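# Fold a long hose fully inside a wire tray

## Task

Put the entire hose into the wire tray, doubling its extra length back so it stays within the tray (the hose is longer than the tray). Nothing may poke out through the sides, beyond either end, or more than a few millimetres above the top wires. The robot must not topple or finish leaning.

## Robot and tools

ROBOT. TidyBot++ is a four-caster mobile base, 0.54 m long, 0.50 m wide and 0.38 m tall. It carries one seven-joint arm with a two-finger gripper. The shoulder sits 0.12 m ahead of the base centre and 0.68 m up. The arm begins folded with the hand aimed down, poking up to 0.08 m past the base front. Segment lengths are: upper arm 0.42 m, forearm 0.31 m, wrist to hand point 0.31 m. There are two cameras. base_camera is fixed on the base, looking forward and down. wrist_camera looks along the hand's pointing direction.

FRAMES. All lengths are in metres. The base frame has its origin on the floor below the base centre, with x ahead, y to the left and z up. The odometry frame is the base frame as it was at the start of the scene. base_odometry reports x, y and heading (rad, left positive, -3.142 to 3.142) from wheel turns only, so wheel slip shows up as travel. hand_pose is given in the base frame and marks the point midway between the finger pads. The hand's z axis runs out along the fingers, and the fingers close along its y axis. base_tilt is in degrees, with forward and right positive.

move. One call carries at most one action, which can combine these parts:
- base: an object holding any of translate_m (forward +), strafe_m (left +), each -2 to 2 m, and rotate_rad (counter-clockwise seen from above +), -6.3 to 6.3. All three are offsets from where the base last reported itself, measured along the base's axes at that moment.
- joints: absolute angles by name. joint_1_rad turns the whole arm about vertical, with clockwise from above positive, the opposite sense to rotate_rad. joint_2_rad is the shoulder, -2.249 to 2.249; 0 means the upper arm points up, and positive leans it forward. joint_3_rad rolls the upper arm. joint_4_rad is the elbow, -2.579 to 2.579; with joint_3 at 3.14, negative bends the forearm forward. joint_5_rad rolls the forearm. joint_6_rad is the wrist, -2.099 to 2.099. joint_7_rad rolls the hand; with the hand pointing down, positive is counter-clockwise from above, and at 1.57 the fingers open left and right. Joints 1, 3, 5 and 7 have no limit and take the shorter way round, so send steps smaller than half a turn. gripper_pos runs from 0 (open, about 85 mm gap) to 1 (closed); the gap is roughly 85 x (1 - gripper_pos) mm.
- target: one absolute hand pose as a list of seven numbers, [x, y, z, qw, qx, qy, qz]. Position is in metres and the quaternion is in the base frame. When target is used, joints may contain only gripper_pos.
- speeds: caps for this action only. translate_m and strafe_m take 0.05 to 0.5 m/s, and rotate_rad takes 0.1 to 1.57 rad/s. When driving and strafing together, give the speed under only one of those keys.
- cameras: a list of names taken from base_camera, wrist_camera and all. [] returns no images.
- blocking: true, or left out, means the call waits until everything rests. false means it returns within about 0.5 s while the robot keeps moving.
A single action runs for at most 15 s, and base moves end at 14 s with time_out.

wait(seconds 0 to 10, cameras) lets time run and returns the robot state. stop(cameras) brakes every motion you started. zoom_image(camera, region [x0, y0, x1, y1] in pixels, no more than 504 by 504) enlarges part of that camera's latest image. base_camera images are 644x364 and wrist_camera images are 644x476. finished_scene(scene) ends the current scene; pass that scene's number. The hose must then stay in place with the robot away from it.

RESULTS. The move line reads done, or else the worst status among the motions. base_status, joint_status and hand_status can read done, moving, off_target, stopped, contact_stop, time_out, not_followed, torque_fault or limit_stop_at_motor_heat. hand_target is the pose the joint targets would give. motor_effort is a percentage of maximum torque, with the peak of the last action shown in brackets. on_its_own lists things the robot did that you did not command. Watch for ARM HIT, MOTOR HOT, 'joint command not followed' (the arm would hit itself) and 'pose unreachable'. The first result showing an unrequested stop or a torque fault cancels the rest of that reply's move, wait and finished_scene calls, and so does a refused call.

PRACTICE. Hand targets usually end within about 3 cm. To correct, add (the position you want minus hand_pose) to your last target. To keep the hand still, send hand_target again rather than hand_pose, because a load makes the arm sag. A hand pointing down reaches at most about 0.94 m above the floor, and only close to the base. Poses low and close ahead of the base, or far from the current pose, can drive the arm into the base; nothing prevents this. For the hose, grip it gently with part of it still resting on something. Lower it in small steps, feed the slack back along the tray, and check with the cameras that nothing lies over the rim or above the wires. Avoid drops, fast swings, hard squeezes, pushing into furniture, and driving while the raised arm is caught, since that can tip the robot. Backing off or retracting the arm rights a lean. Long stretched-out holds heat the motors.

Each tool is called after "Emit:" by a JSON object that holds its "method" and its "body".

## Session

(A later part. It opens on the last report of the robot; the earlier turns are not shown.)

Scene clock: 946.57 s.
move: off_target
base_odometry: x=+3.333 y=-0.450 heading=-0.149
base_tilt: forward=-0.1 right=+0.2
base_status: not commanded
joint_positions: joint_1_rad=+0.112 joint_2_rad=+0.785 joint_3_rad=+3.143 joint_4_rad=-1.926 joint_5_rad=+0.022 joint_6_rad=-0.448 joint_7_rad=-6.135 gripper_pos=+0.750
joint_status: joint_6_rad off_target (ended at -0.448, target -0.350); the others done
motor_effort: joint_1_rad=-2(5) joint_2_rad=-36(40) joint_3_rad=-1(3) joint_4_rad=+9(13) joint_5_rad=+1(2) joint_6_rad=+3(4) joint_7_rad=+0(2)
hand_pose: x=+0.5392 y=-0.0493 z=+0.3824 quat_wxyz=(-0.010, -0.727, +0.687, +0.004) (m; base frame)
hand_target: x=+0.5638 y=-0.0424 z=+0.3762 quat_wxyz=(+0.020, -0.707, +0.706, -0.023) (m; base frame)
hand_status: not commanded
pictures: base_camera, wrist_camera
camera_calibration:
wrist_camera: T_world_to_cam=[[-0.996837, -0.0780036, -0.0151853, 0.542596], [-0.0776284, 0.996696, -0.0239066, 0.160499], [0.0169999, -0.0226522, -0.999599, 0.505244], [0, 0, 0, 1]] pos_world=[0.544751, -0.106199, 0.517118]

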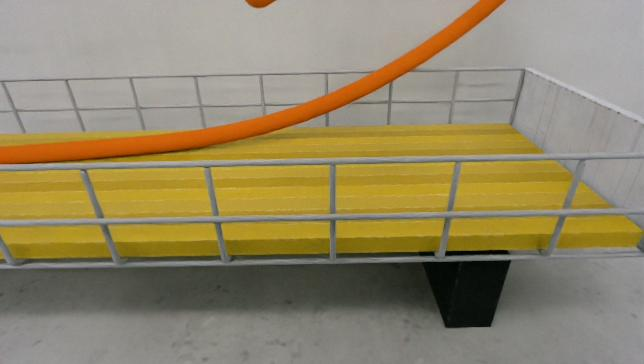

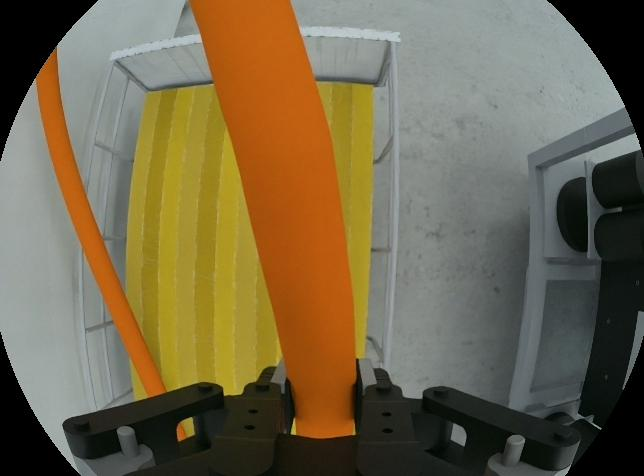

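Emit:
{"method": "move", "body": {"joints": {"joint_1_rad":-0.62,"joint_2_rad":1.0,"joint_4_rad":-1.70,"joint_6_rad":-0.40,"joint_7_rad":-0.62}}}

Scene clock: 956.43 s.
move: done
base_odometry: x=+3.333 y=-0.450 heading=-0.149
base_tilt: forward=-0.2 right=+0.1
base_status: not commanded
joint_positions: joint_1_rad=-0.612 joint_2_rad=+0.985 joint_3_rad=+3.141 joint_4_rad=-1.736 joint_5_rad=+0.022 joint_6_rad=-0.448 joint_7_rad=-6.858 gripper_pos=+0.750
joint_status: all done
motor_effort: joint_1_rad=-1(4) joint_2_rad=-41(42) joint_3_rad=+0(2) joint_4_rad=+8(10) joint_5_rad=+2(2) joint_6_rad=+1(3) joint_7_rad=+1(2)
hand_pose: x=+0.5052 y=+0.2693 z=+0.3163 quat_wxyz=(-0.014, -0.727, +0.687, -0.002) (m; base frame)
hand_target: x=+0.5257 y=+0.2931 z=+0.3139 quat_wxyz=(+0.021, -0.707, +0.707, -0.003) (m; base frame)
hand_status: not commanded
pictures: base_camera, wrist_camera
camera_calibration:
wrist_camera: T_world_to_cam=[[-0.996724, -0.0791853, -0.0164559, 0.533203], [-0.0785093, 0.996177, -0.0383136, -0.156142], [0.0194268, -0.0368962, -0.99913, 0.449485], [0, 0, 0, 1]] pos_world=[0.510466, 0.214351, 0.451886]

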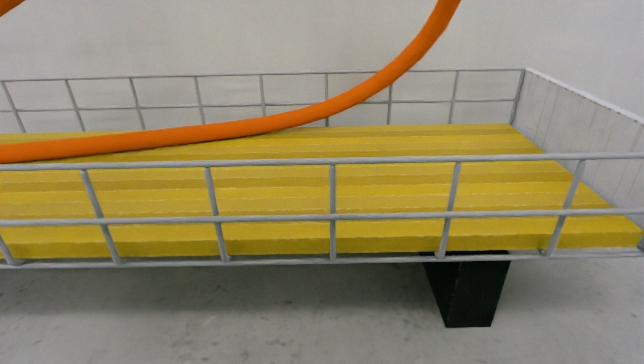

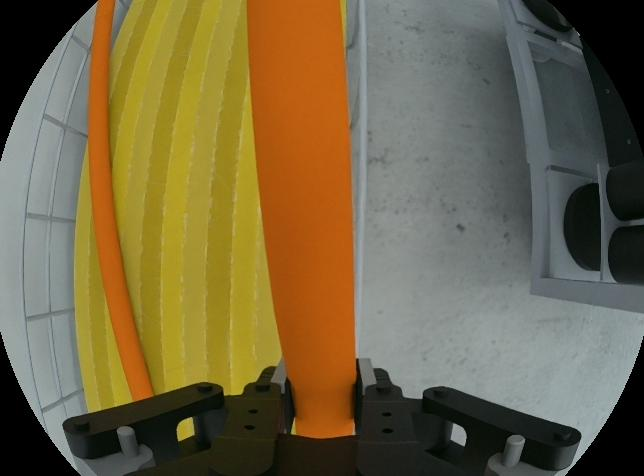

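Emit:
{"method": "move", "body": {"joints": {"joint_1_rad":-0.613,"joint_2_rad":1.36,"joint_4_rad":-1.435,"joint_6_rad":-0.26,"joint_7_rad":-0.65}}}

Scene clock: 964.23 s.
move: done
base_odometry: x=+3.333 y=-0.450 heading=-0.149
base_tilt: forward=-0.2 right=+0.2
base_status: not commanded
joint_positions: joint_1_rad=-0.610 joint_2_rad=+1.326 joint_3_rad=+3.141 joint_4_rad=-1.471 joint_5_rad=+0.022 joint_6_rad=-0.351 joint_7_rad=-6.896 gripper_pos=+0.756
joint_status: all done
motor_effort: joint_1_rad=-2(4) joint_2_rad=-41(47) joint_3_rad=+0(3) joint_4_rad=+7(8) joint_5_rad=+2(3) joint_6_rad=+2(2) joint_7_rad=+2(2)
hand_pose: x=+0.5394 y=+0.2935 z=+0.1769 quat_wxyz=(-0.004, -0.714, +0.700, -0.003) (m; base frame)
hand_target: x=+0.5636 y=+0.3155 z=+0.1641 quat_wxyz=(+0.043, -0.693, +0.719, -0.006) (m; base frame)
hand_status: not commanded
pictures: base_camera, wrist_camera
camera_calibration:
wrist_camera: T_world_to_cam=[[-0.998604, -0.0410274, -0.0332636, 0.559689], [-0.040173, 0.998855, -0.0259586, -0.206547], [0.0342905, -0.024586, -0.999109, 0.29874], [0, 0, 0, 1]] pos_world=[0.540366, 0.236618, 0.31173]

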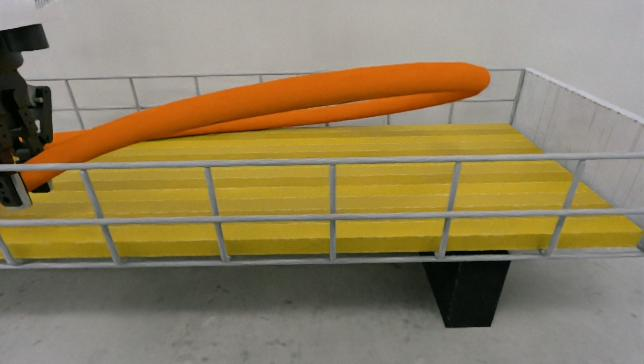

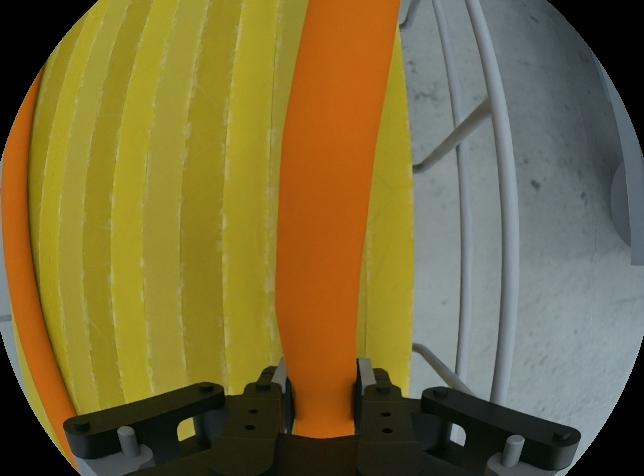

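Emit:
{"method": "move", "body": {"joints": {"joint_1_rad":-0.613,"joint_2_rad":1.40,"joint_4_rad":-1.42,"joint_6_rad":-0.24,"joint_7_rad":-0.65}}}

Emit:
{"method": "move", "body": {"joints": {"gripper_pos":0.45}}}

Scene clock: 969.17 s.
move: off_target
base_odometry: x=+3.333 y=-0.450 heading=-0.149
base_tilt: forward=-0.2 right=+0.1
base_status: not commanded
joint_positions: joint_1_rad=-0.610 joint_2_rad=+1.351 joint_3_rad=+3.141 joint_4_rad=-1.449 joint_5_rad=+0.022 joint_6_rad=-0.327 joint_7_rad=-6.896 gripper_pos=+0.756
joint_status: joint_2_rad off_target (ended at +1.351, target +1.400); the others done
motor_effort: joint_1_rad=-2(3) joint_2_rad=-39(41) joint_3_rad=+0(1) joint_4_rad=+6(7) joint_5_rad=+2(3) joint_6_rad=+2(3) joint_7_rad=+1(2)
hand_pose: x=+0.5453 y=+0.2978 z=+0.1659 quat_wxyz=(+0.006, -0.714, +0.700, -0.004) (m; base frame)
hand_target: x=+0.5588 y=+0.3122 z=+0.1448 quat_wxyz=(+0.040, -0.693, +0.719, -0.005) (m; base frame)
hand_status: not commanded
pictures: base_camera, wrist_camera
camera_calibration:
wrist_camera: T_world_to_cam=[[-0.997948, -0.0405927, -0.0495106, 0.567589], [-0.0398987, 0.999092, -0.0149262, -0.212938], [0.0500715, -0.0129201, -0.998662, 0.275486], [0, 0, 0, 1]] pos_world=[0.544135, 0.239344, 0.30004]

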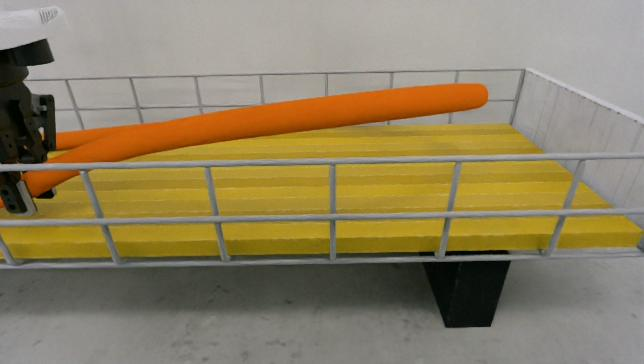

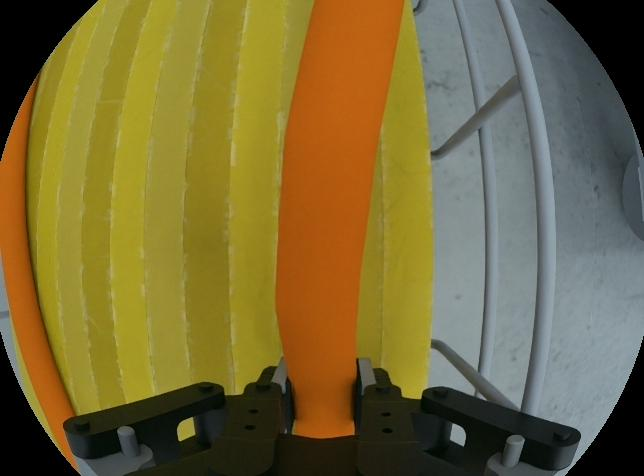

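Scene clock: 970.00 s.
move: done
base_odometry: x=+3.333 y=-0.450 heading=-0.149
base_tilt: forward=-0.2 right=+0.2
base_status: not commanded
joint_positions: joint_1_rad=-0.610 joint_2_rad=+1.366 joint_3_rad=+3.142 joint_4_rad=-1.431 joint_5_rad=+0.022 joint_6_rad=-0.306 joint_7_rad=-6.896 gripper_pos=+0.450
joint_status: all done
motor_effort: joint_1_rad=-2(3) joint_2_rad=-41(42) joint_3_rad=-2(3) joint_4_rad=+3(6) joint_5_rad=+0(3) joint_6_rad=-1(2) joint_7_rad=-1(2)
hand_pose: x=+0.5537 y=+0.3031 z=+0.1602 quat_wxyz=(+0.018, -0.714, +0.700, -0.007) (m; base frame)
hand_target: x=+0.5588 y=+0.3122 z=+0.1448 quat_wxyz=(+0.040, -0.693, +0.719, -0.005) (m; base frame)
hand_status: not commanded
pictures: base_camera, wrist_camera
camera_calibration:
wrist_camera: T_world_to_cam=[[-0.996742, -0.0395945, -0.0702665, 0.578269], [-0.0395389, 0.999216, -0.0021821, -0.220276], [0.0702978, 0.000603268, -0.997526, 0.254043], [0, 0, 0, 1]] pos_world=[0.549817, 0.242846, 0.293567]

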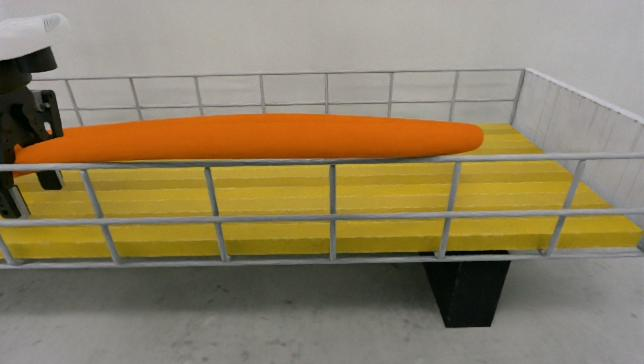

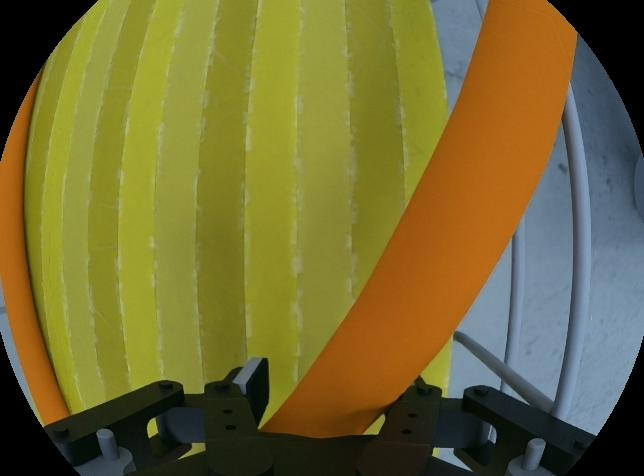

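Emit:
{"method": "move", "body": {"joints": {"joint_1_rad":-0.613,"joint_2_rad":1.0,"joint_4_rad":-1.70,"joint_6_rad":-0.36,"joint_7_rad":-0.65}}}

Scene clock: 976.70 s.
move: done
base_odometry: x=+3.333 y=-0.450 heading=-0.149
base_tilt: forward=-0.2 right=+0.2
base_status: not commanded
joint_positions: joint_1_rad=-0.610 joint_2_rad=+0.993 joint_3_rad=+3.142 joint_4_rad=-1.684 joint_5_rad=+0.022 joint_6_rad=-0.306 joint_7_rad=-6.896 gripper_pos=+0.450
joint_status: all done
motor_effort: joint_1_rad=+0(3) joint_2_rad=-42(48) joint_3_rad=+1(2) joint_4_rad=+8(9) joint_5_rad=+0(1) joint_6_rad=+2(3) joint_7_rad=-1(1)
hand_pose: x=+0.5641 y=+0.3104 z=+0.3233 quat_wxyz=(+0.077, -0.711, +0.698, -0.018) (m; base frame)
hand_target: x=+0.5379 y=+0.2974 z=+0.3147 quat_wxyz=(+0.040, -0.694, +0.719, -0.006) (m; base frame)
hand_status: not commanded
pictures: base_camera, wrist_camera
camera_calibration:
wrist_camera: T_world_to_cam=[[-0.984793, -0.0312264, -0.170902, 0.623613], [-0.0425395, 0.99711, 0.0629395, -0.24551], [0.168443, 0.0692524, -0.983276, 0.334638], [0, 0, 0, 1]] pos_world=[0.547318, 0.241099, 0.45107]

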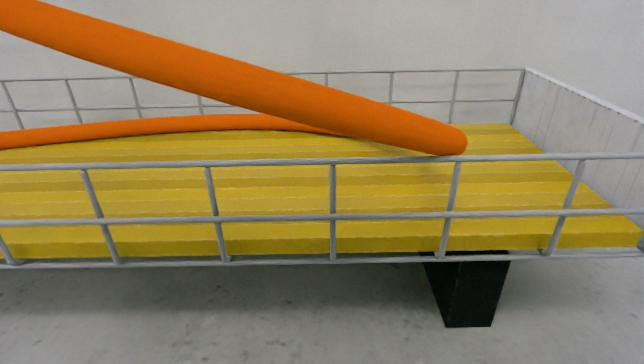

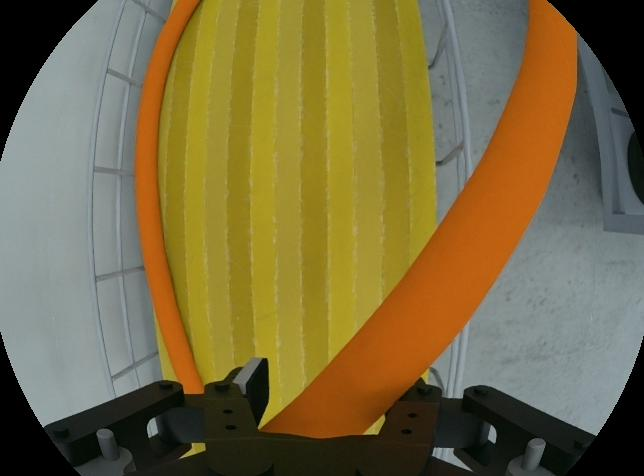

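Emit:
{"method": "move", "body": {"joints": {"joint_7_rad":-1.1,"gripper_pos":1}}}

Scene clock: 993.30 s.
move: off_target
base_odometry: x=+3.333 y=-0.450 heading=-0.149
base_tilt: forward=-0.2 right=+0.1
base_status: not commanded
joint_positions: joint_1_rad=-0.610 joint_2_rad=+0.993 joint_3_rad=+3.142 joint_4_rad=-1.687 joint_5_rad=+0.022 joint_6_rad=-0.306 joint_7_rad=-7.336 gripper_pos=+0.761
joint_status: gripper_pos off_target (ended at +0.761, target +1.000); the others done
motor_effort: joint_1_rad=+0(1) joint_2_rad=-42(43) joint_3_rad=+0(1) joint_4_rad=+8(9) joint_5_rad=+0(2) joint_6_rad=+2(3) joint_7_rad=+0(1)
hand_pose: x=+0.5627 y=+0.3094 z=+0.3227 quat_wxyz=(+0.078, -0.542, +0.837, -0.001) (m; base frame)
hand_target: x=+0.5379 y=+0.2974 z=+0.3147 quat_wxyz=(+0.041, -0.516, +0.856, +0.004) (m; base frame)
hand_status: not commanded
pictures: base_camera, wrist_camera
camera_calibration:
wrist_camera: T_world_to_cam=[[-0.91027, 0.395489, -0.12246, 0.432482], [0.383428, 0.916877, 0.110991, -0.474882], [0.156177, 0.0540771, -0.986248, 0.346949], [0, 0, 0, 1]] pos_world=[0.521573, 0.245604, 0.447847]

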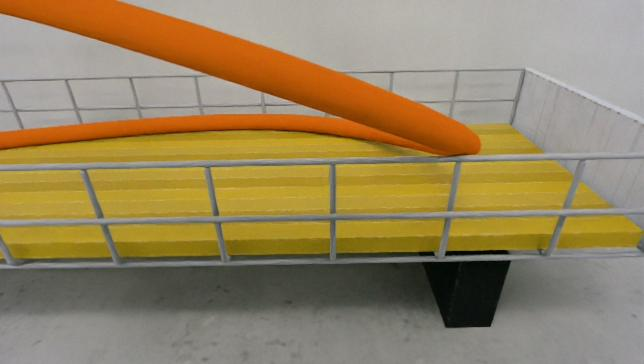

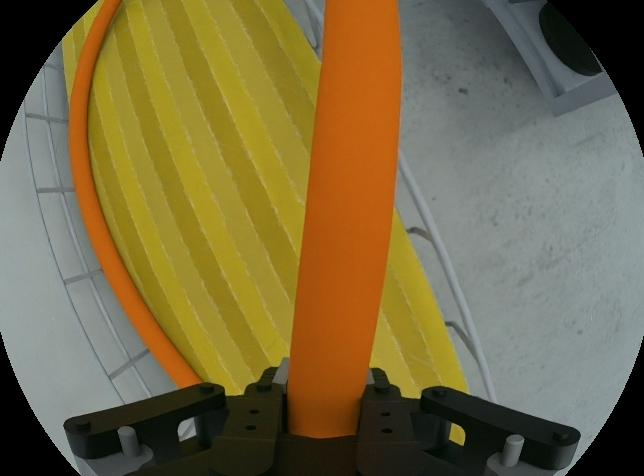

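Emit:
{"method": "move", "body": {"joints": {"joint_1_rad":-0.58,"joint_2_rad":1.27,"joint_4_rad":-1.28,"joint_6_rad":-0.62,"joint_7_rad":-0.70}}}

Emit:
{"method": "move", "body": {"joints": {"joint_1_rad":-0.58,"joint_2_rad":1.44,"joint_4_rad":-1.155,"joint_6_rad":-0.57,"joint_7_rad":-0.70}}}

Scene clock: 1004.67 s.
move: done
base_odometry: x=+3.333 y=-0.450 heading=-0.149
base_tilt: forward=-0.1 right=+0.2
base_status: not commanded
joint_positions: joint_1_rad=-0.597 joint_2_rad=+1.255 joint_3_rad=+3.142 joint_4_rad=-1.313 joint_5_rad=+0.022 joint_6_rad=-0.548 joint_7_rad=-7.046 gripper_pos=+0.761
joint_status: all done
motor_effort: joint_1_rad=+0(1) joint_2_rad=-48(49) joint_3_rad=+1(1) joint_4_rad=+9(11) joint_5_rad=+2(2) joint_6_rad=+1(3) joint_7_rad=+0(2)
hand_pose: x=+0.5986 y=+0.3230 z=+0.2370 quat_wxyz=(+0.012, -0.653, +0.757, -0.007) (m; base frame)
hand_target: x=+0.5931 y=+0.3134 z=+0.2344 quat_wxyz=(-0.014, -0.664, +0.748, +0.003) (m; base frame)
hand_status: not commanded
pictures: base_camera, wrist_camera
camera_calibration:
wrist_camera: T_world_to_cam=[[-0.990179, 0.125729, -0.0611398, 0.569731], [0.126516, 0.991922, -0.00916113, -0.333583], [0.0594941, -0.0168063, -0.998087, 0.339693], [0, 0, 0, 1]] pos_world=[0.586129, 0.264965, 0.37082]

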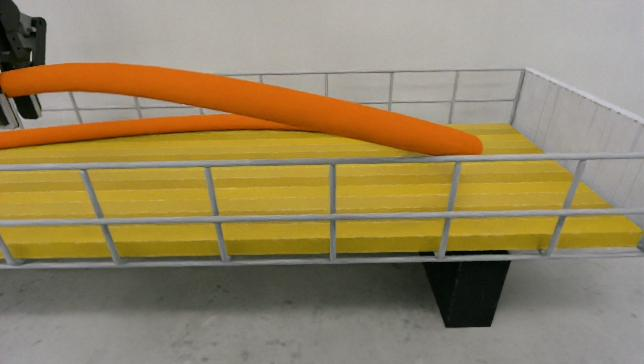

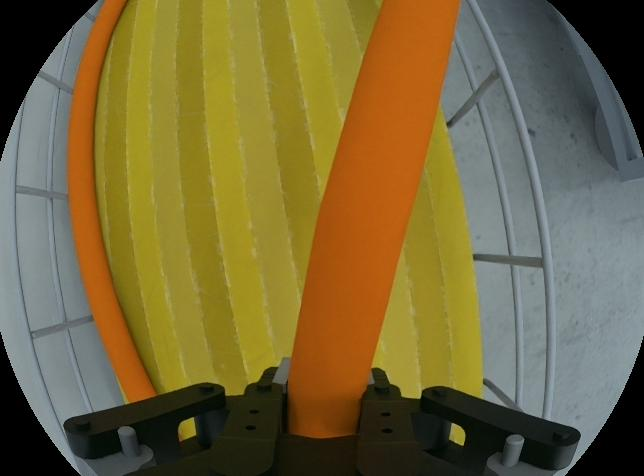

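Scene clock: 1005.90 s.
move: done
base_odometry: x=+3.333 y=-0.450 heading=-0.149
base_tilt: forward=-0.2 right=+0.1
base_status: not commanded
joint_positions: joint_1_rad=-0.596 joint_2_rad=+1.425 joint_3_rad=+3.142 joint_4_rad=-1.187 joint_5_rad=+0.022 joint_6_rad=-0.548 joint_7_rad=-7.044 gripper_pos=+0.761
joint_status: all done
motor_effort: joint_1_rad=+0(1) joint_2_rad=-48(52) joint_3_rad=+1(1) joint_4_rad=+8(11) joint_5_rad=+1(2) joint_6_rad=+1(2) joint_7_rad=+2(2)
hand_pose: x=+0.5913 y=+0.3175 z=+0.1601 quat_wxyz=(-0.010, -0.654, +0.757, -0.005) (m; base frame)
hand_target: x=+0.5973 y=+0.3161 z=+0.1569 quat_wxyz=(-0.011, -0.663, +0.748, +0.002) (m; base frame)
hand_status: not commanded
pictures: base_camera, wrist_camera
camera_calibration:
wrist_camera: T_world_to_cam=[[-0.992005, 0.123025, -0.0281116, 0.555144], [0.124051, 0.991538, -0.0382553, -0.321688], [0.0231673, -0.0414368, -0.998872, 0.292726], [0, 0, 0, 1]] pos_world=[0.58383, 0.262799, 0.295696]

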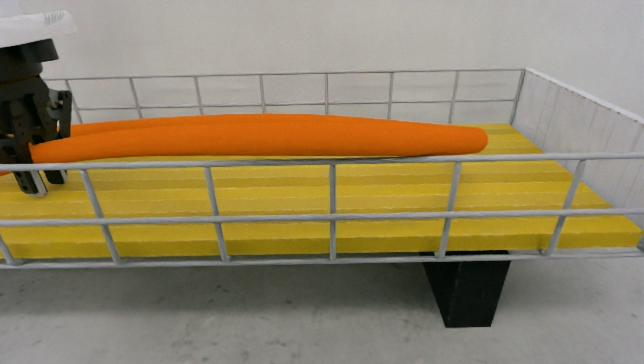

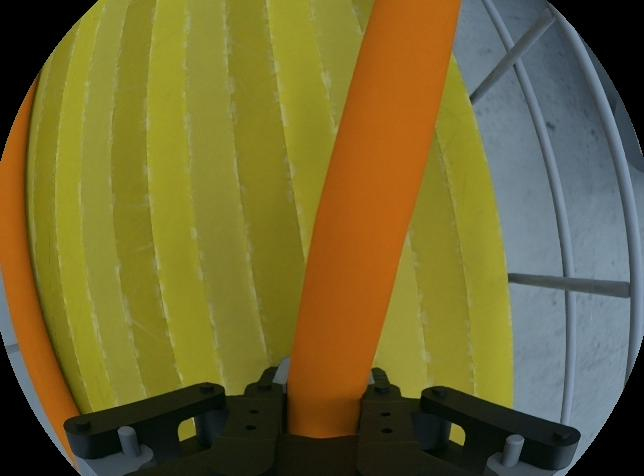

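Emit:
{"method": "move", "body": {"joints": {"joint_1_rad":-0.58,"joint_2_rad":1.46,"joint_4_rad":-1.145,"joint_6_rad":-0.55,"joint_7_rad":-0.80}}}

Emit:
{"method": "move", "body": {"joints": {"gripper_pos":0.3}}}

Scene clock: 1020.33 s.
move: done
base_odometry: x=+3.333 y=-0.450 heading=-0.149
base_tilt: forward=-0.2 right=+0.1
base_status: not commanded
joint_positions: joint_1_rad=-0.596 joint_2_rad=+1.435 joint_3_rad=+3.142 joint_4_rad=-1.175 joint_5_rad=+0.022 joint_6_rad=-0.548 joint_7_rad=-7.093 gripper_pos=+0.761
joint_status: all done
motor_effort: joint_1_rad=+0(1) joint_2_rad=-45(49) joint_3_rad=+1(1) joint_4_rad=+10(10) joint_5_rad=+1(1) joint_6_rad=+3(4) joint_7_rad=+0(2)
hand_pose: x=+0.5931 y=+0.3187 z=+0.1566 quat_wxyz=(-0.009, -0.635, +0.773, -0.005) (m; base frame)
hand_target: x=+0.5985 y=+0.3169 z=+0.1469 quat_wxyz=(-0.007, -0.625, +0.780, +0.001) (m; base frame)
hand_status: not commanded
pictures: base_camera, wrist_camera
camera_calibration:
wrist_camera: T_world_to_cam=[[-0.984572, 0.172184, -0.0311582, 0.537115], [0.173277, 0.984191, -0.0366361, -0.350328], [0.0243574, -0.0414699, -0.998843, 0.28847], [0, 0, 0, 1]] pos_world=[0.582505, 0.26427, 0.292037]

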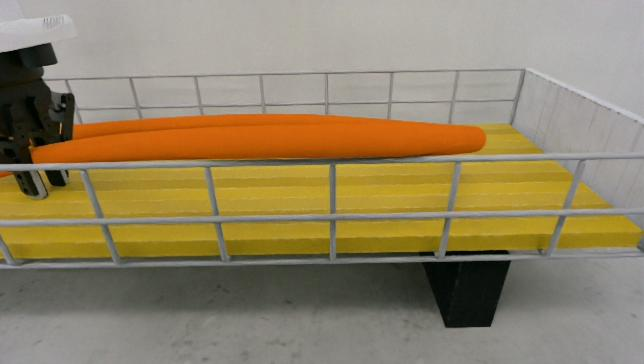

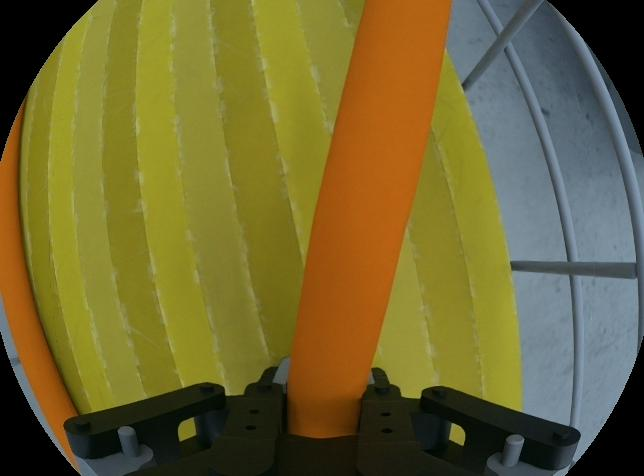

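Scene clock: 1021.27 s.
move: done
base_odometry: x=+3.333 y=-0.450 heading=-0.149
base_tilt: forward=-0.1 right=+0.1
base_status: not commanded
joint_positions: joint_1_rad=-0.594 joint_2_rad=+1.438 joint_3_rad=+3.142 joint_4_rad=-1.165 joint_5_rad=+0.022 joint_6_rad=-0.548 joint_7_rad=-7.093 gripper_pos=+0.300
joint_status: all done
motor_effort: joint_1_rad=+0(1) joint_2_rad=-47(48) joint_3_rad=+0(1) joint_4_rad=+7(11) joint_5_rad=+0(1) joint_6_rad=+0(3) joint_7_rad=+0(1)
hand_pose: x=+0.5968 y=+0.3199 z=+0.1561 quat_wxyz=(-0.006, -0.634, +0.773, -0.005) (m; base frame)
hand_target: x=+0.5985 y=+0.3169 z=+0.1469 quat_wxyz=(-0.007, -0.625, +0.780, +0.001) (m; base frame)
hand_status: not commanded
pictures: base_camera, wrist_camera
camera_calibration:
wrist_camera: T_world_to_cam=[[-0.984089, 0.174065, -0.0356329, 0.540364], [0.175219, 0.984, -0.0323011, -0.354031], [0.0294403, -0.0380307, -0.998843, 0.283838], [0, 0, 0, 1]] pos_world=[0.585443, 0.265103, 0.291328]

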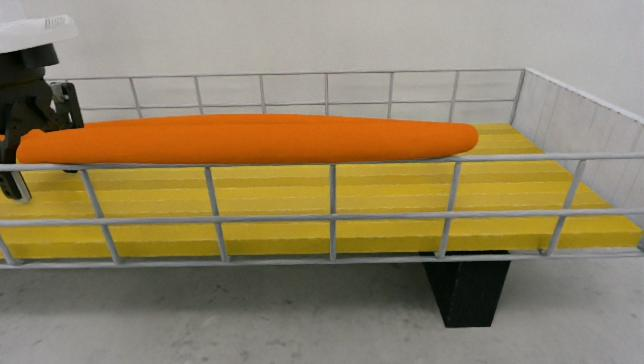

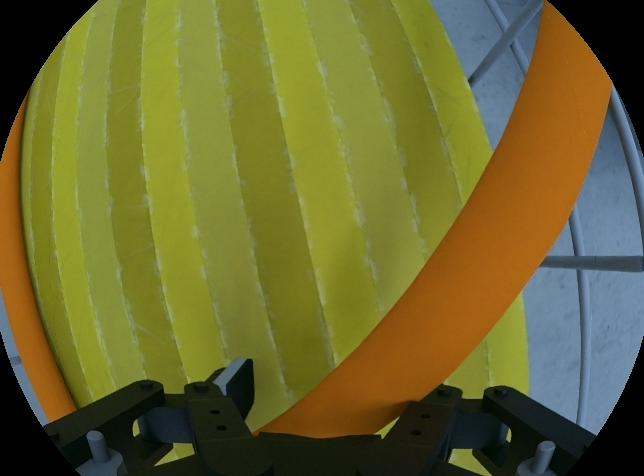

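Emit:
{"method": "zoom_image", "body": {"camera": "wrist_camera", "region": [400, 0, 644, 300]}}

Emit:
{"method": "zoom_image", "body": {"camera": "base_camera", "region": [0, 60, 500, 300]}}

Scaled by 1.680.

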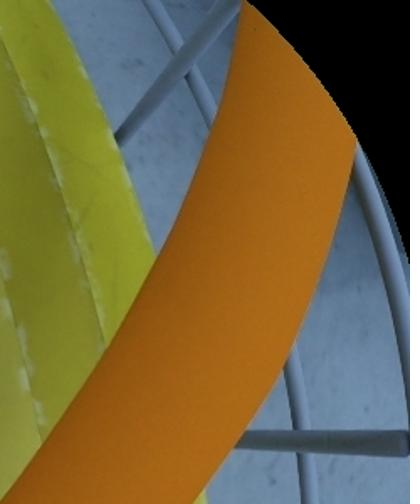

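Scaled by 1.008.

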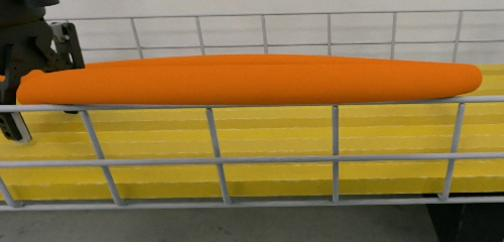

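Emit:
{"method": "move", "body": {"joints": {"joint_7_rad":-1.45,"gripper_pos":0.25}}}

Emit:
{"method": "move", "body": {"joints": {"joint_1_rad":-0.58,"joint_2_rad":1.2,"joint_4_rad":-1.33,"joint_6_rad":-0.5,"joint_7_rad":-1.45}}}

Scene clock: 1037.47 s.
move: done
base_odometry: x=+3.333 y=-0.450 heading=-0.149
base_tilt: forward=-0.2 right=+0.1
base_status: not commanded
joint_positions: joint_1_rad=-0.594 joint_2_rad=+1.438 joint_3_rad=+3.142 joint_4_rad=-1.165 joint_5_rad=+0.022 joint_6_rad=-0.548 joint_7_rad=-7.688 gripper_pos=+0.250
joint_status: all done
motor_effort: joint_1_rad=-1(1) joint_2_rad=-47(47) joint_3_rad=+0(1) joint_4_rad=+8(8) joint_5_rad=+0(0) joint_6_rad=+0(1) joint_7_rad=-1(2)
hand_pose: x=+0.5968 y=+0.3199 z=+0.1561 quat_wxyz=(-0.004, -0.380, +0.925, -0.007) (m; base frame)
hand_target: x=+0.5985 y=+0.3169 z=+0.1469 quat_wxyz=(-0.007, -0.343, +0.939, -0.001) (m; base frame)
hand_status: not commanded
pictures: base_camera, wrist_camera
camera_calibration:
wrist_camera: T_world_to_cam=[[-0.717476, 0.695189, -0.04405, 0.215838], [0.696492, 0.716971, -0.0291768, -0.580193], [0.0112992, -0.0516141, -0.998603, 0.298973], [0, 0, 0, 1]] pos_world=[0.55558, 0.281364, 0.291134]

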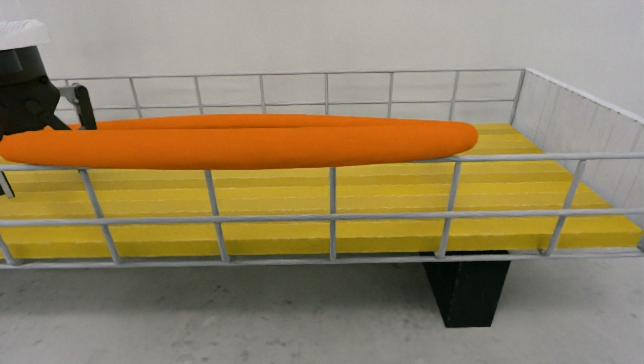

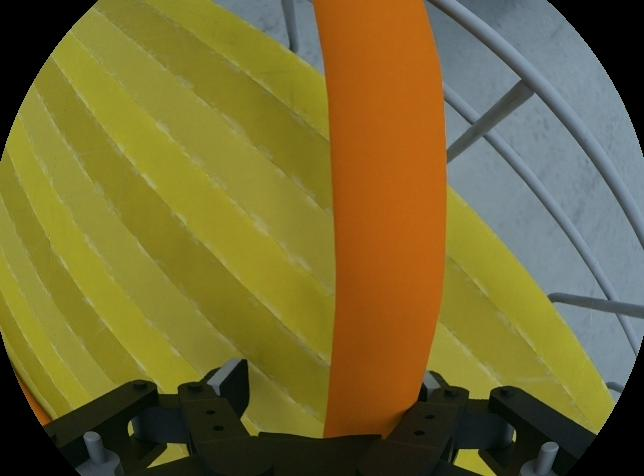

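Scene clock: 1039.13 s.
move: done
base_odometry: x=+3.333 y=-0.450 heading=-0.149
base_tilt: forward=-0.1 right=+0.2
base_status: not commanded
joint_positions: joint_1_rad=-0.592 joint_2_rad=+1.182 joint_3_rad=+3.142 joint_4_rad=-1.310 joint_5_rad=+0.022 joint_6_rad=-0.548 joint_7_rad=-7.688 gripper_pos=+0.250
joint_status: all done
motor_effort: joint_1_rad=-1(1) joint_2_rad=-47(51) joint_3_rad=+0(1) joint_4_rad=+9(10) joint_5_rad=-1(1) joint_6_rad=+1(1) joint_7_rad=-1(2)
hand_pose: x=+0.6271 y=+0.3388 z=+0.2809 quat_wxyz=(+0.050, -0.378, +0.924, +0.004) (m; base frame)
hand_target: x=+0.6257 y=+0.3348 z=+0.2675 quat_wxyz=(+0.054, -0.343, +0.938, +0.013) (m; base frame)
hand_status: not commanded
pictures: base_camera, wrist_camera
camera_calibration:
wrist_camera: T_world_to_cam=[[-0.710829, 0.700214, -0.0665047, 0.230434], [0.695794, 0.713863, 0.0791869, -0.640099], [0.102923, 0.0100147, -0.994639, 0.344795], [0, 0, 0, 1]] pos_world=[0.573689, 0.292137, 0.408959]

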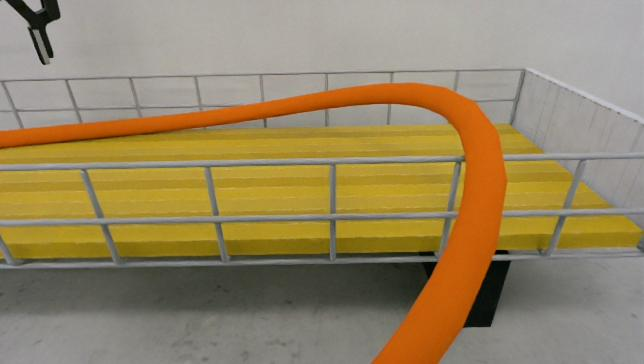

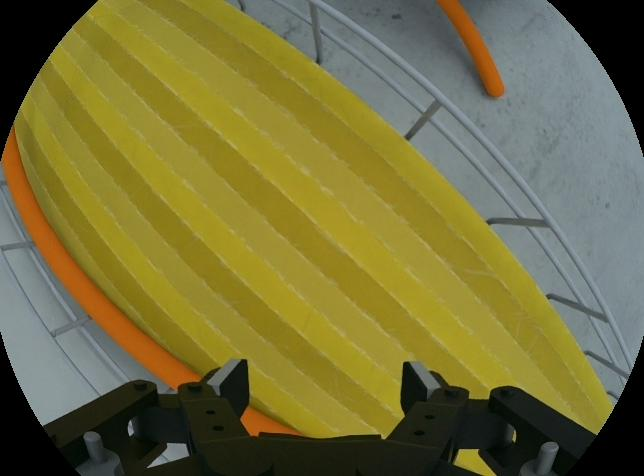

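Emit:
{"method": "move", "body": {"base": {"translate_m":-0.15}, "joints": {"joint_1_rad":-0.2,"joint_2_rad":0.5,"joint_4_rad":-2.2,"joint_6_rad":-0.36,"joint_7_rad":-0.2,"gripper_pos":0.25}}}

Scene clock: 1071.37 s.
move: done
base_odometry: x=+3.185 y=-0.428 heading=-0.149
base_tilt: forward=-0.2 right=+0.2
base_status: done
joint_positions: joint_1_rad=-0.212 joint_2_rad=+0.498 joint_3_rad=+3.142 joint_4_rad=-2.180 joint_5_rad=+0.022 joint_6_rad=-0.439 joint_7_rad=-6.537 gripper_pos=+0.250
joint_status: all done
motor_effort: joint_1_rad=+0(2) joint_2_rad=-26(48) joint_3_rad=+0(1) joint_4_rad=+7(10) joint_5_rad=+0(1) joint_6_rad=+0(1) joint_7_rad=-1(2)
hand_pose: x=+0.4609 y=+0.0721 z=+0.4591 quat_wxyz=(+0.008, -0.699, +0.715, -0.011) (m; base frame)
hand_target: x=+0.4728 y=+0.0738 z=+0.4566 quat_wxyz=(+0.034, -0.707, +0.706, -0.022) (m; base frame)
hand_status: not commanded
pictures: base_camera, wrist_camera
camera_calibration:
wrist_camera: T_world_to_cam=[[-0.998131, -0.000215378, -0.0611136, 0.491302], [0.00106747, 0.99978, -0.0209577, -0.00259189], [0.0611046, -0.0209838, -0.997911, 0.564764], [0, 0, 0, 1]] pos_world=[0.455876, 0.014548, 0.593555]

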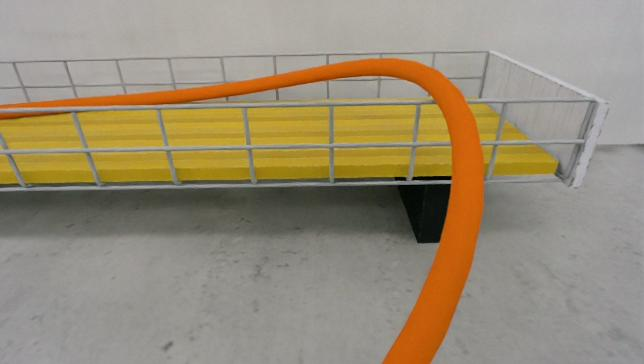

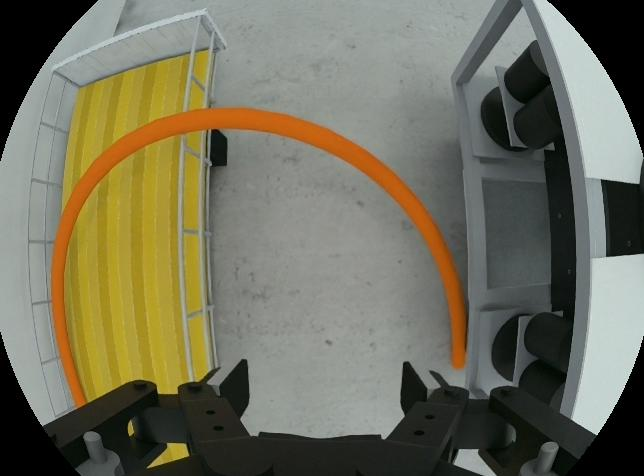

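Emit:
{"method": "move", "body": {"joints": {"joint_1_rad":0.255,"joint_2_rad":1.333,"joint_4_rad":-2.28,"joint_6_rad":0.56,"joint_7_rad":0.952}}}

Scene clock: 1101.37 s.
move: done
base_odometry: x=+3.185 y=-0.428 heading=-0.149
base_tilt: forward=-0.2 right=+0.1
base_status: not commanded
joint_positions: joint_1_rad=+0.244 joint_2_rad=+1.315 joint_3_rad=+3.142 joint_4_rad=-2.255 joint_5_rad=+0.022 joint_6_rad=+0.480 joint_7_rad=-5.385 gripper_pos=+0.250
joint_status: all done
motor_effort: joint_1_rad=-1(2) joint_2_rad=-31(33) joint_3_rad=+0(1) joint_4_rad=-7(8) joint_5_rad=+0(1) joint_6_rad=+0(1) joint_7_rad=-1(2)
hand_pose: x=+0.4036 y=-0.0661 z=+0.1914 quat_wxyz=(+0.010, -0.901, +0.433, -0.024) (m; base frame)
hand_target: x=+0.4038 y=-0.0720 z=+0.1908 quat_wxyz=(+0.009, -0.905, +0.423, -0.043) (m; base frame)
hand_status: not commanded
pictures: base_camera, wrist_camera
camera_calibration:
wrist_camera: T_world_to_cam=[[-0.764203, -0.640857, -0.0727776, 0.283151], [-0.6388, 0.767629, -0.0517728, 0.378767], [0.0890452, 0.00692531, -0.996004, 0.288463], [0, 0, 0, 1]] pos_world=[0.432655, -0.111291, 0.327527]

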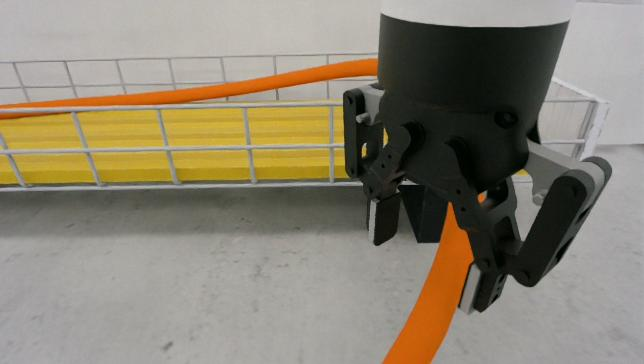

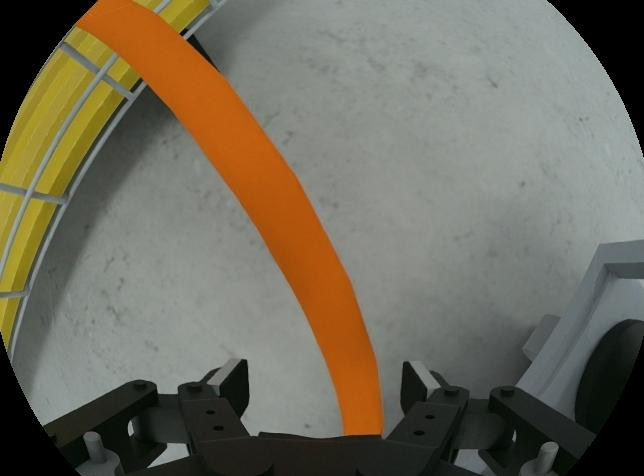

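Emit:
{"method": "move", "body": {"joints": {"joint_1_rad":0.294,"joint_2_rad":1.584,"joint_4_rad":-2.035,"joint_6_rad":0.54,"joint_7_rad":1.03}}}

Scene clock: 1114.80 s.
move: done
base_odometry: x=+3.185 y=-0.428 heading=-0.149
base_tilt: forward=-0.2 right=+0.2
base_status: not commanded
joint_positions: joint_1_rad=+0.281 joint_2_rad=+1.569 joint_3_rad=+3.142 joint_4_rad=-2.058 joint_5_rad=+0.022 joint_6_rad=+0.482 joint_7_rad=-5.306 gripper_pos=+0.250
joint_status: all done
motor_effort: joint_1_rad=-1(2) joint_2_rad=-31(34) joint_3_rad=-1(1) joint_4_rad=-8(9) joint_5_rad=+0(0) joint_6_rad=+0(1) joint_7_rad=+0(2)
hand_pose: x=+0.3824 y=-0.0714 z=+0.0931 quat_wxyz=(+0.005, -0.910, +0.415, +0.003) (m; base frame)
hand_target: x=+0.4027 y=-0.0835 z=+0.0864 quat_wxyz=(+0.005, -0.914, +0.405, -0.031) (m; base frame)
hand_status: not commanded
pictures: base_camera, wrist_camera
camera_calibration:
wrist_camera: T_world_to_cam=[[-0.740063, -0.671256, -0.041509, 0.24215], [-0.671551, 0.74091, -0.00844091, 0.370818], [0.0364204, 0.0216286, -0.999102, 0.213889], [0, 0, 0, 1]] pos_world=[0.420439, -0.116824, 0.226878]

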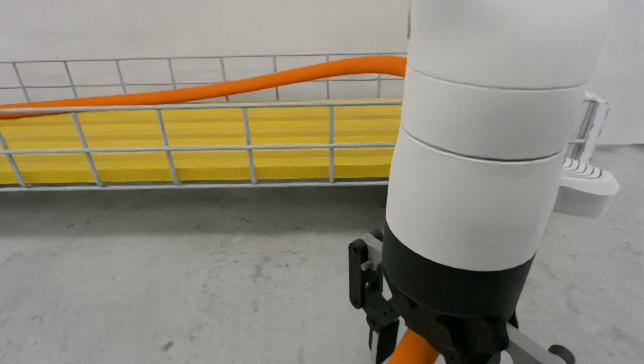

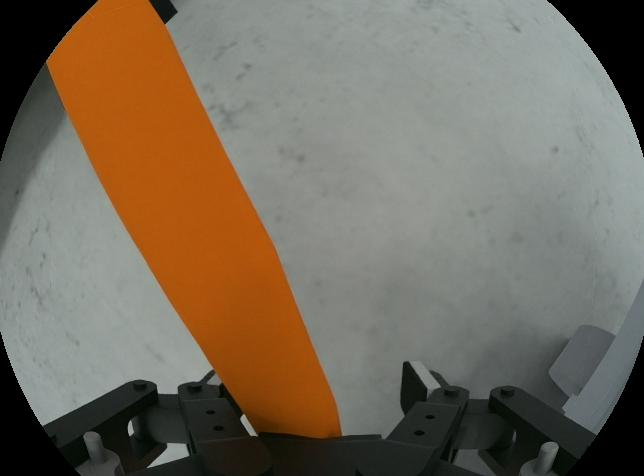

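Emit:
{"method": "move", "body": {"joints": {"joint_1_rad":0.294,"joint_2_rad":1.535,"joint_4_rad":-2.075,"joint_6_rad":0.54,"joint_7_rad":1.25}}}

Emit:
{"method": "move", "body": {"joints": {"gripper_pos":1}}}

Scene clock: 1126.20 s.
move: done
base_odometry: x=+3.185 y=-0.428 heading=-0.149
base_tilt: forward=-0.2 right=+0.2
base_status: not commanded
joint_positions: joint_1_rad=+0.281 joint_2_rad=+1.525 joint_3_rad=+3.142 joint_4_rad=-2.066 joint_5_rad=+0.022 joint_6_rad=+0.482 joint_7_rad=-5.077 gripper_pos=+0.250
joint_status: all done
motor_effort: joint_1_rad=+0(1) joint_2_rad=-31(33) joint_3_rad=+0(1) joint_4_rad=-7(9) joint_5_rad=+0(1) joint_6_rad=+0(1) joint_7_rad=-1(2)
hand_pose: x=+0.4024 y=-0.0771 z=+0.1067 quat_wxyz=(+0.006, -0.951, +0.308, -0.016) (m; base frame)
hand_target: x=+0.4076 y=-0.0850 z=+0.1059 quat_wxyz=(+0.001, -0.953, +0.302, -0.036) (m; base frame)
hand_status: not commanded
pictures: base_camera, wrist_camera
camera_calibration:
wrist_camera: T_world_to_cam=[[-0.566328, -0.822369, -0.0546071, 0.173431], [-0.821427, 0.568607, -0.0440888, 0.439396], [0.0673073, 0.019887, -0.997534, 0.214215], [0, 0, 0, 1]] pos_world=[0.444732, -0.11148, 0.24253]

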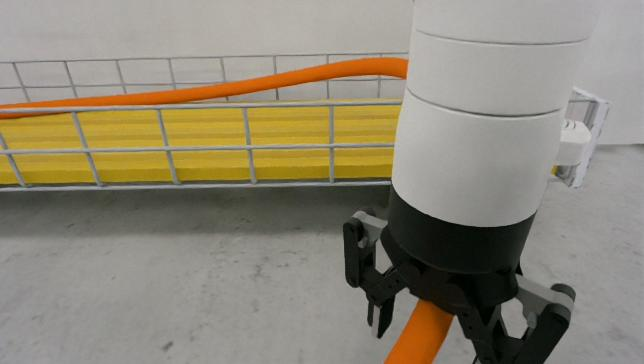

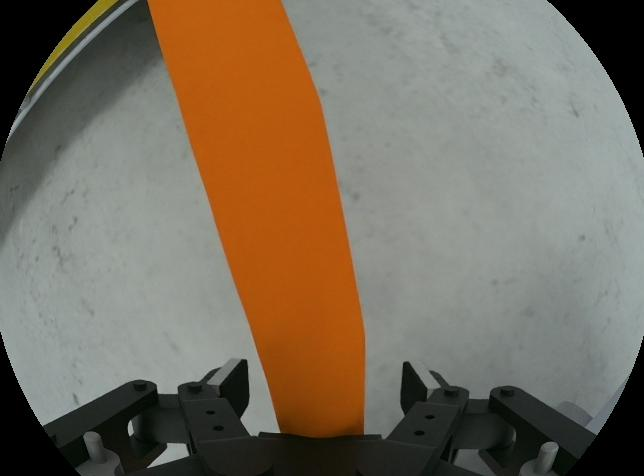

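Scene clock: 1127.17 s.
move: off_target
base_odometry: x=+3.185 y=-0.428 heading=-0.149
base_tilt: forward=-0.1 right=+0.1
base_status: not commanded
joint_positions: joint_1_rad=+0.281 joint_2_rad=+1.525 joint_3_rad=+3.142 joint_4_rad=-2.066 joint_5_rad=+0.022 joint_6_rad=+0.482 joint_7_rad=-5.077 gripper_pos=+0.727
joint_status: gripper_pos off_target (ended at +0.727, target +1.000)
motor_effort: joint_1_rad=-1(1) joint_2_rad=-31(32) joint_3_rad=+0(1) joint_4_rad=-7(8) joint_5_rad=+0(1) joint_6_rad=+1(1) joint_7_rad=-1(1)
hand_pose: x=+0.4024 y=-0.0771 z=+0.1067 quat_wxyz=(+0.006, -0.951, +0.308, -0.016) (m; base frame)
hand_target: x=+0.4076 y=-0.0850 z=+0.1059 quat_wxyz=(+0.001, -0.953, +0.302, -0.036) (m; base frame)
hand_status: not commanded
pictures: base_camera, wrist_camera
camera_calibration:
wrist_camera: T_world_to_cam=[[-0.566328, -0.822369, -0.0546071, 0.173431], [-0.821427, 0.568607, -0.0440888, 0.439396], [0.0673073, 0.019887, -0.997534, 0.214215], [0, 0, 0, 1]] pos_world=[0.444732, -0.11148, 0.24253]

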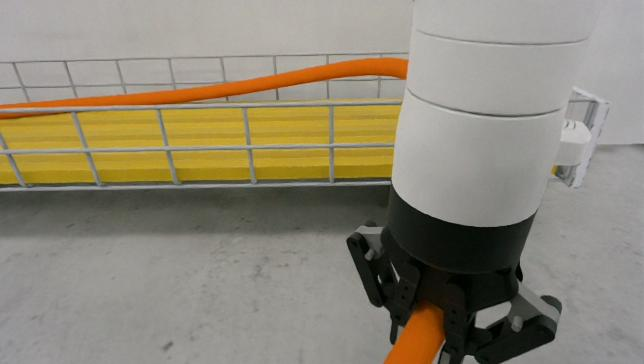

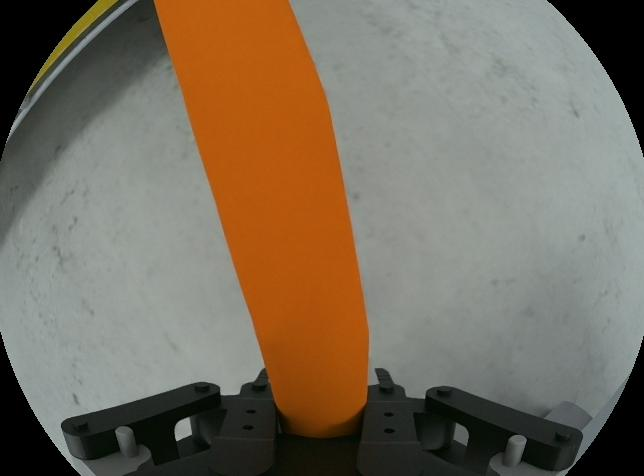

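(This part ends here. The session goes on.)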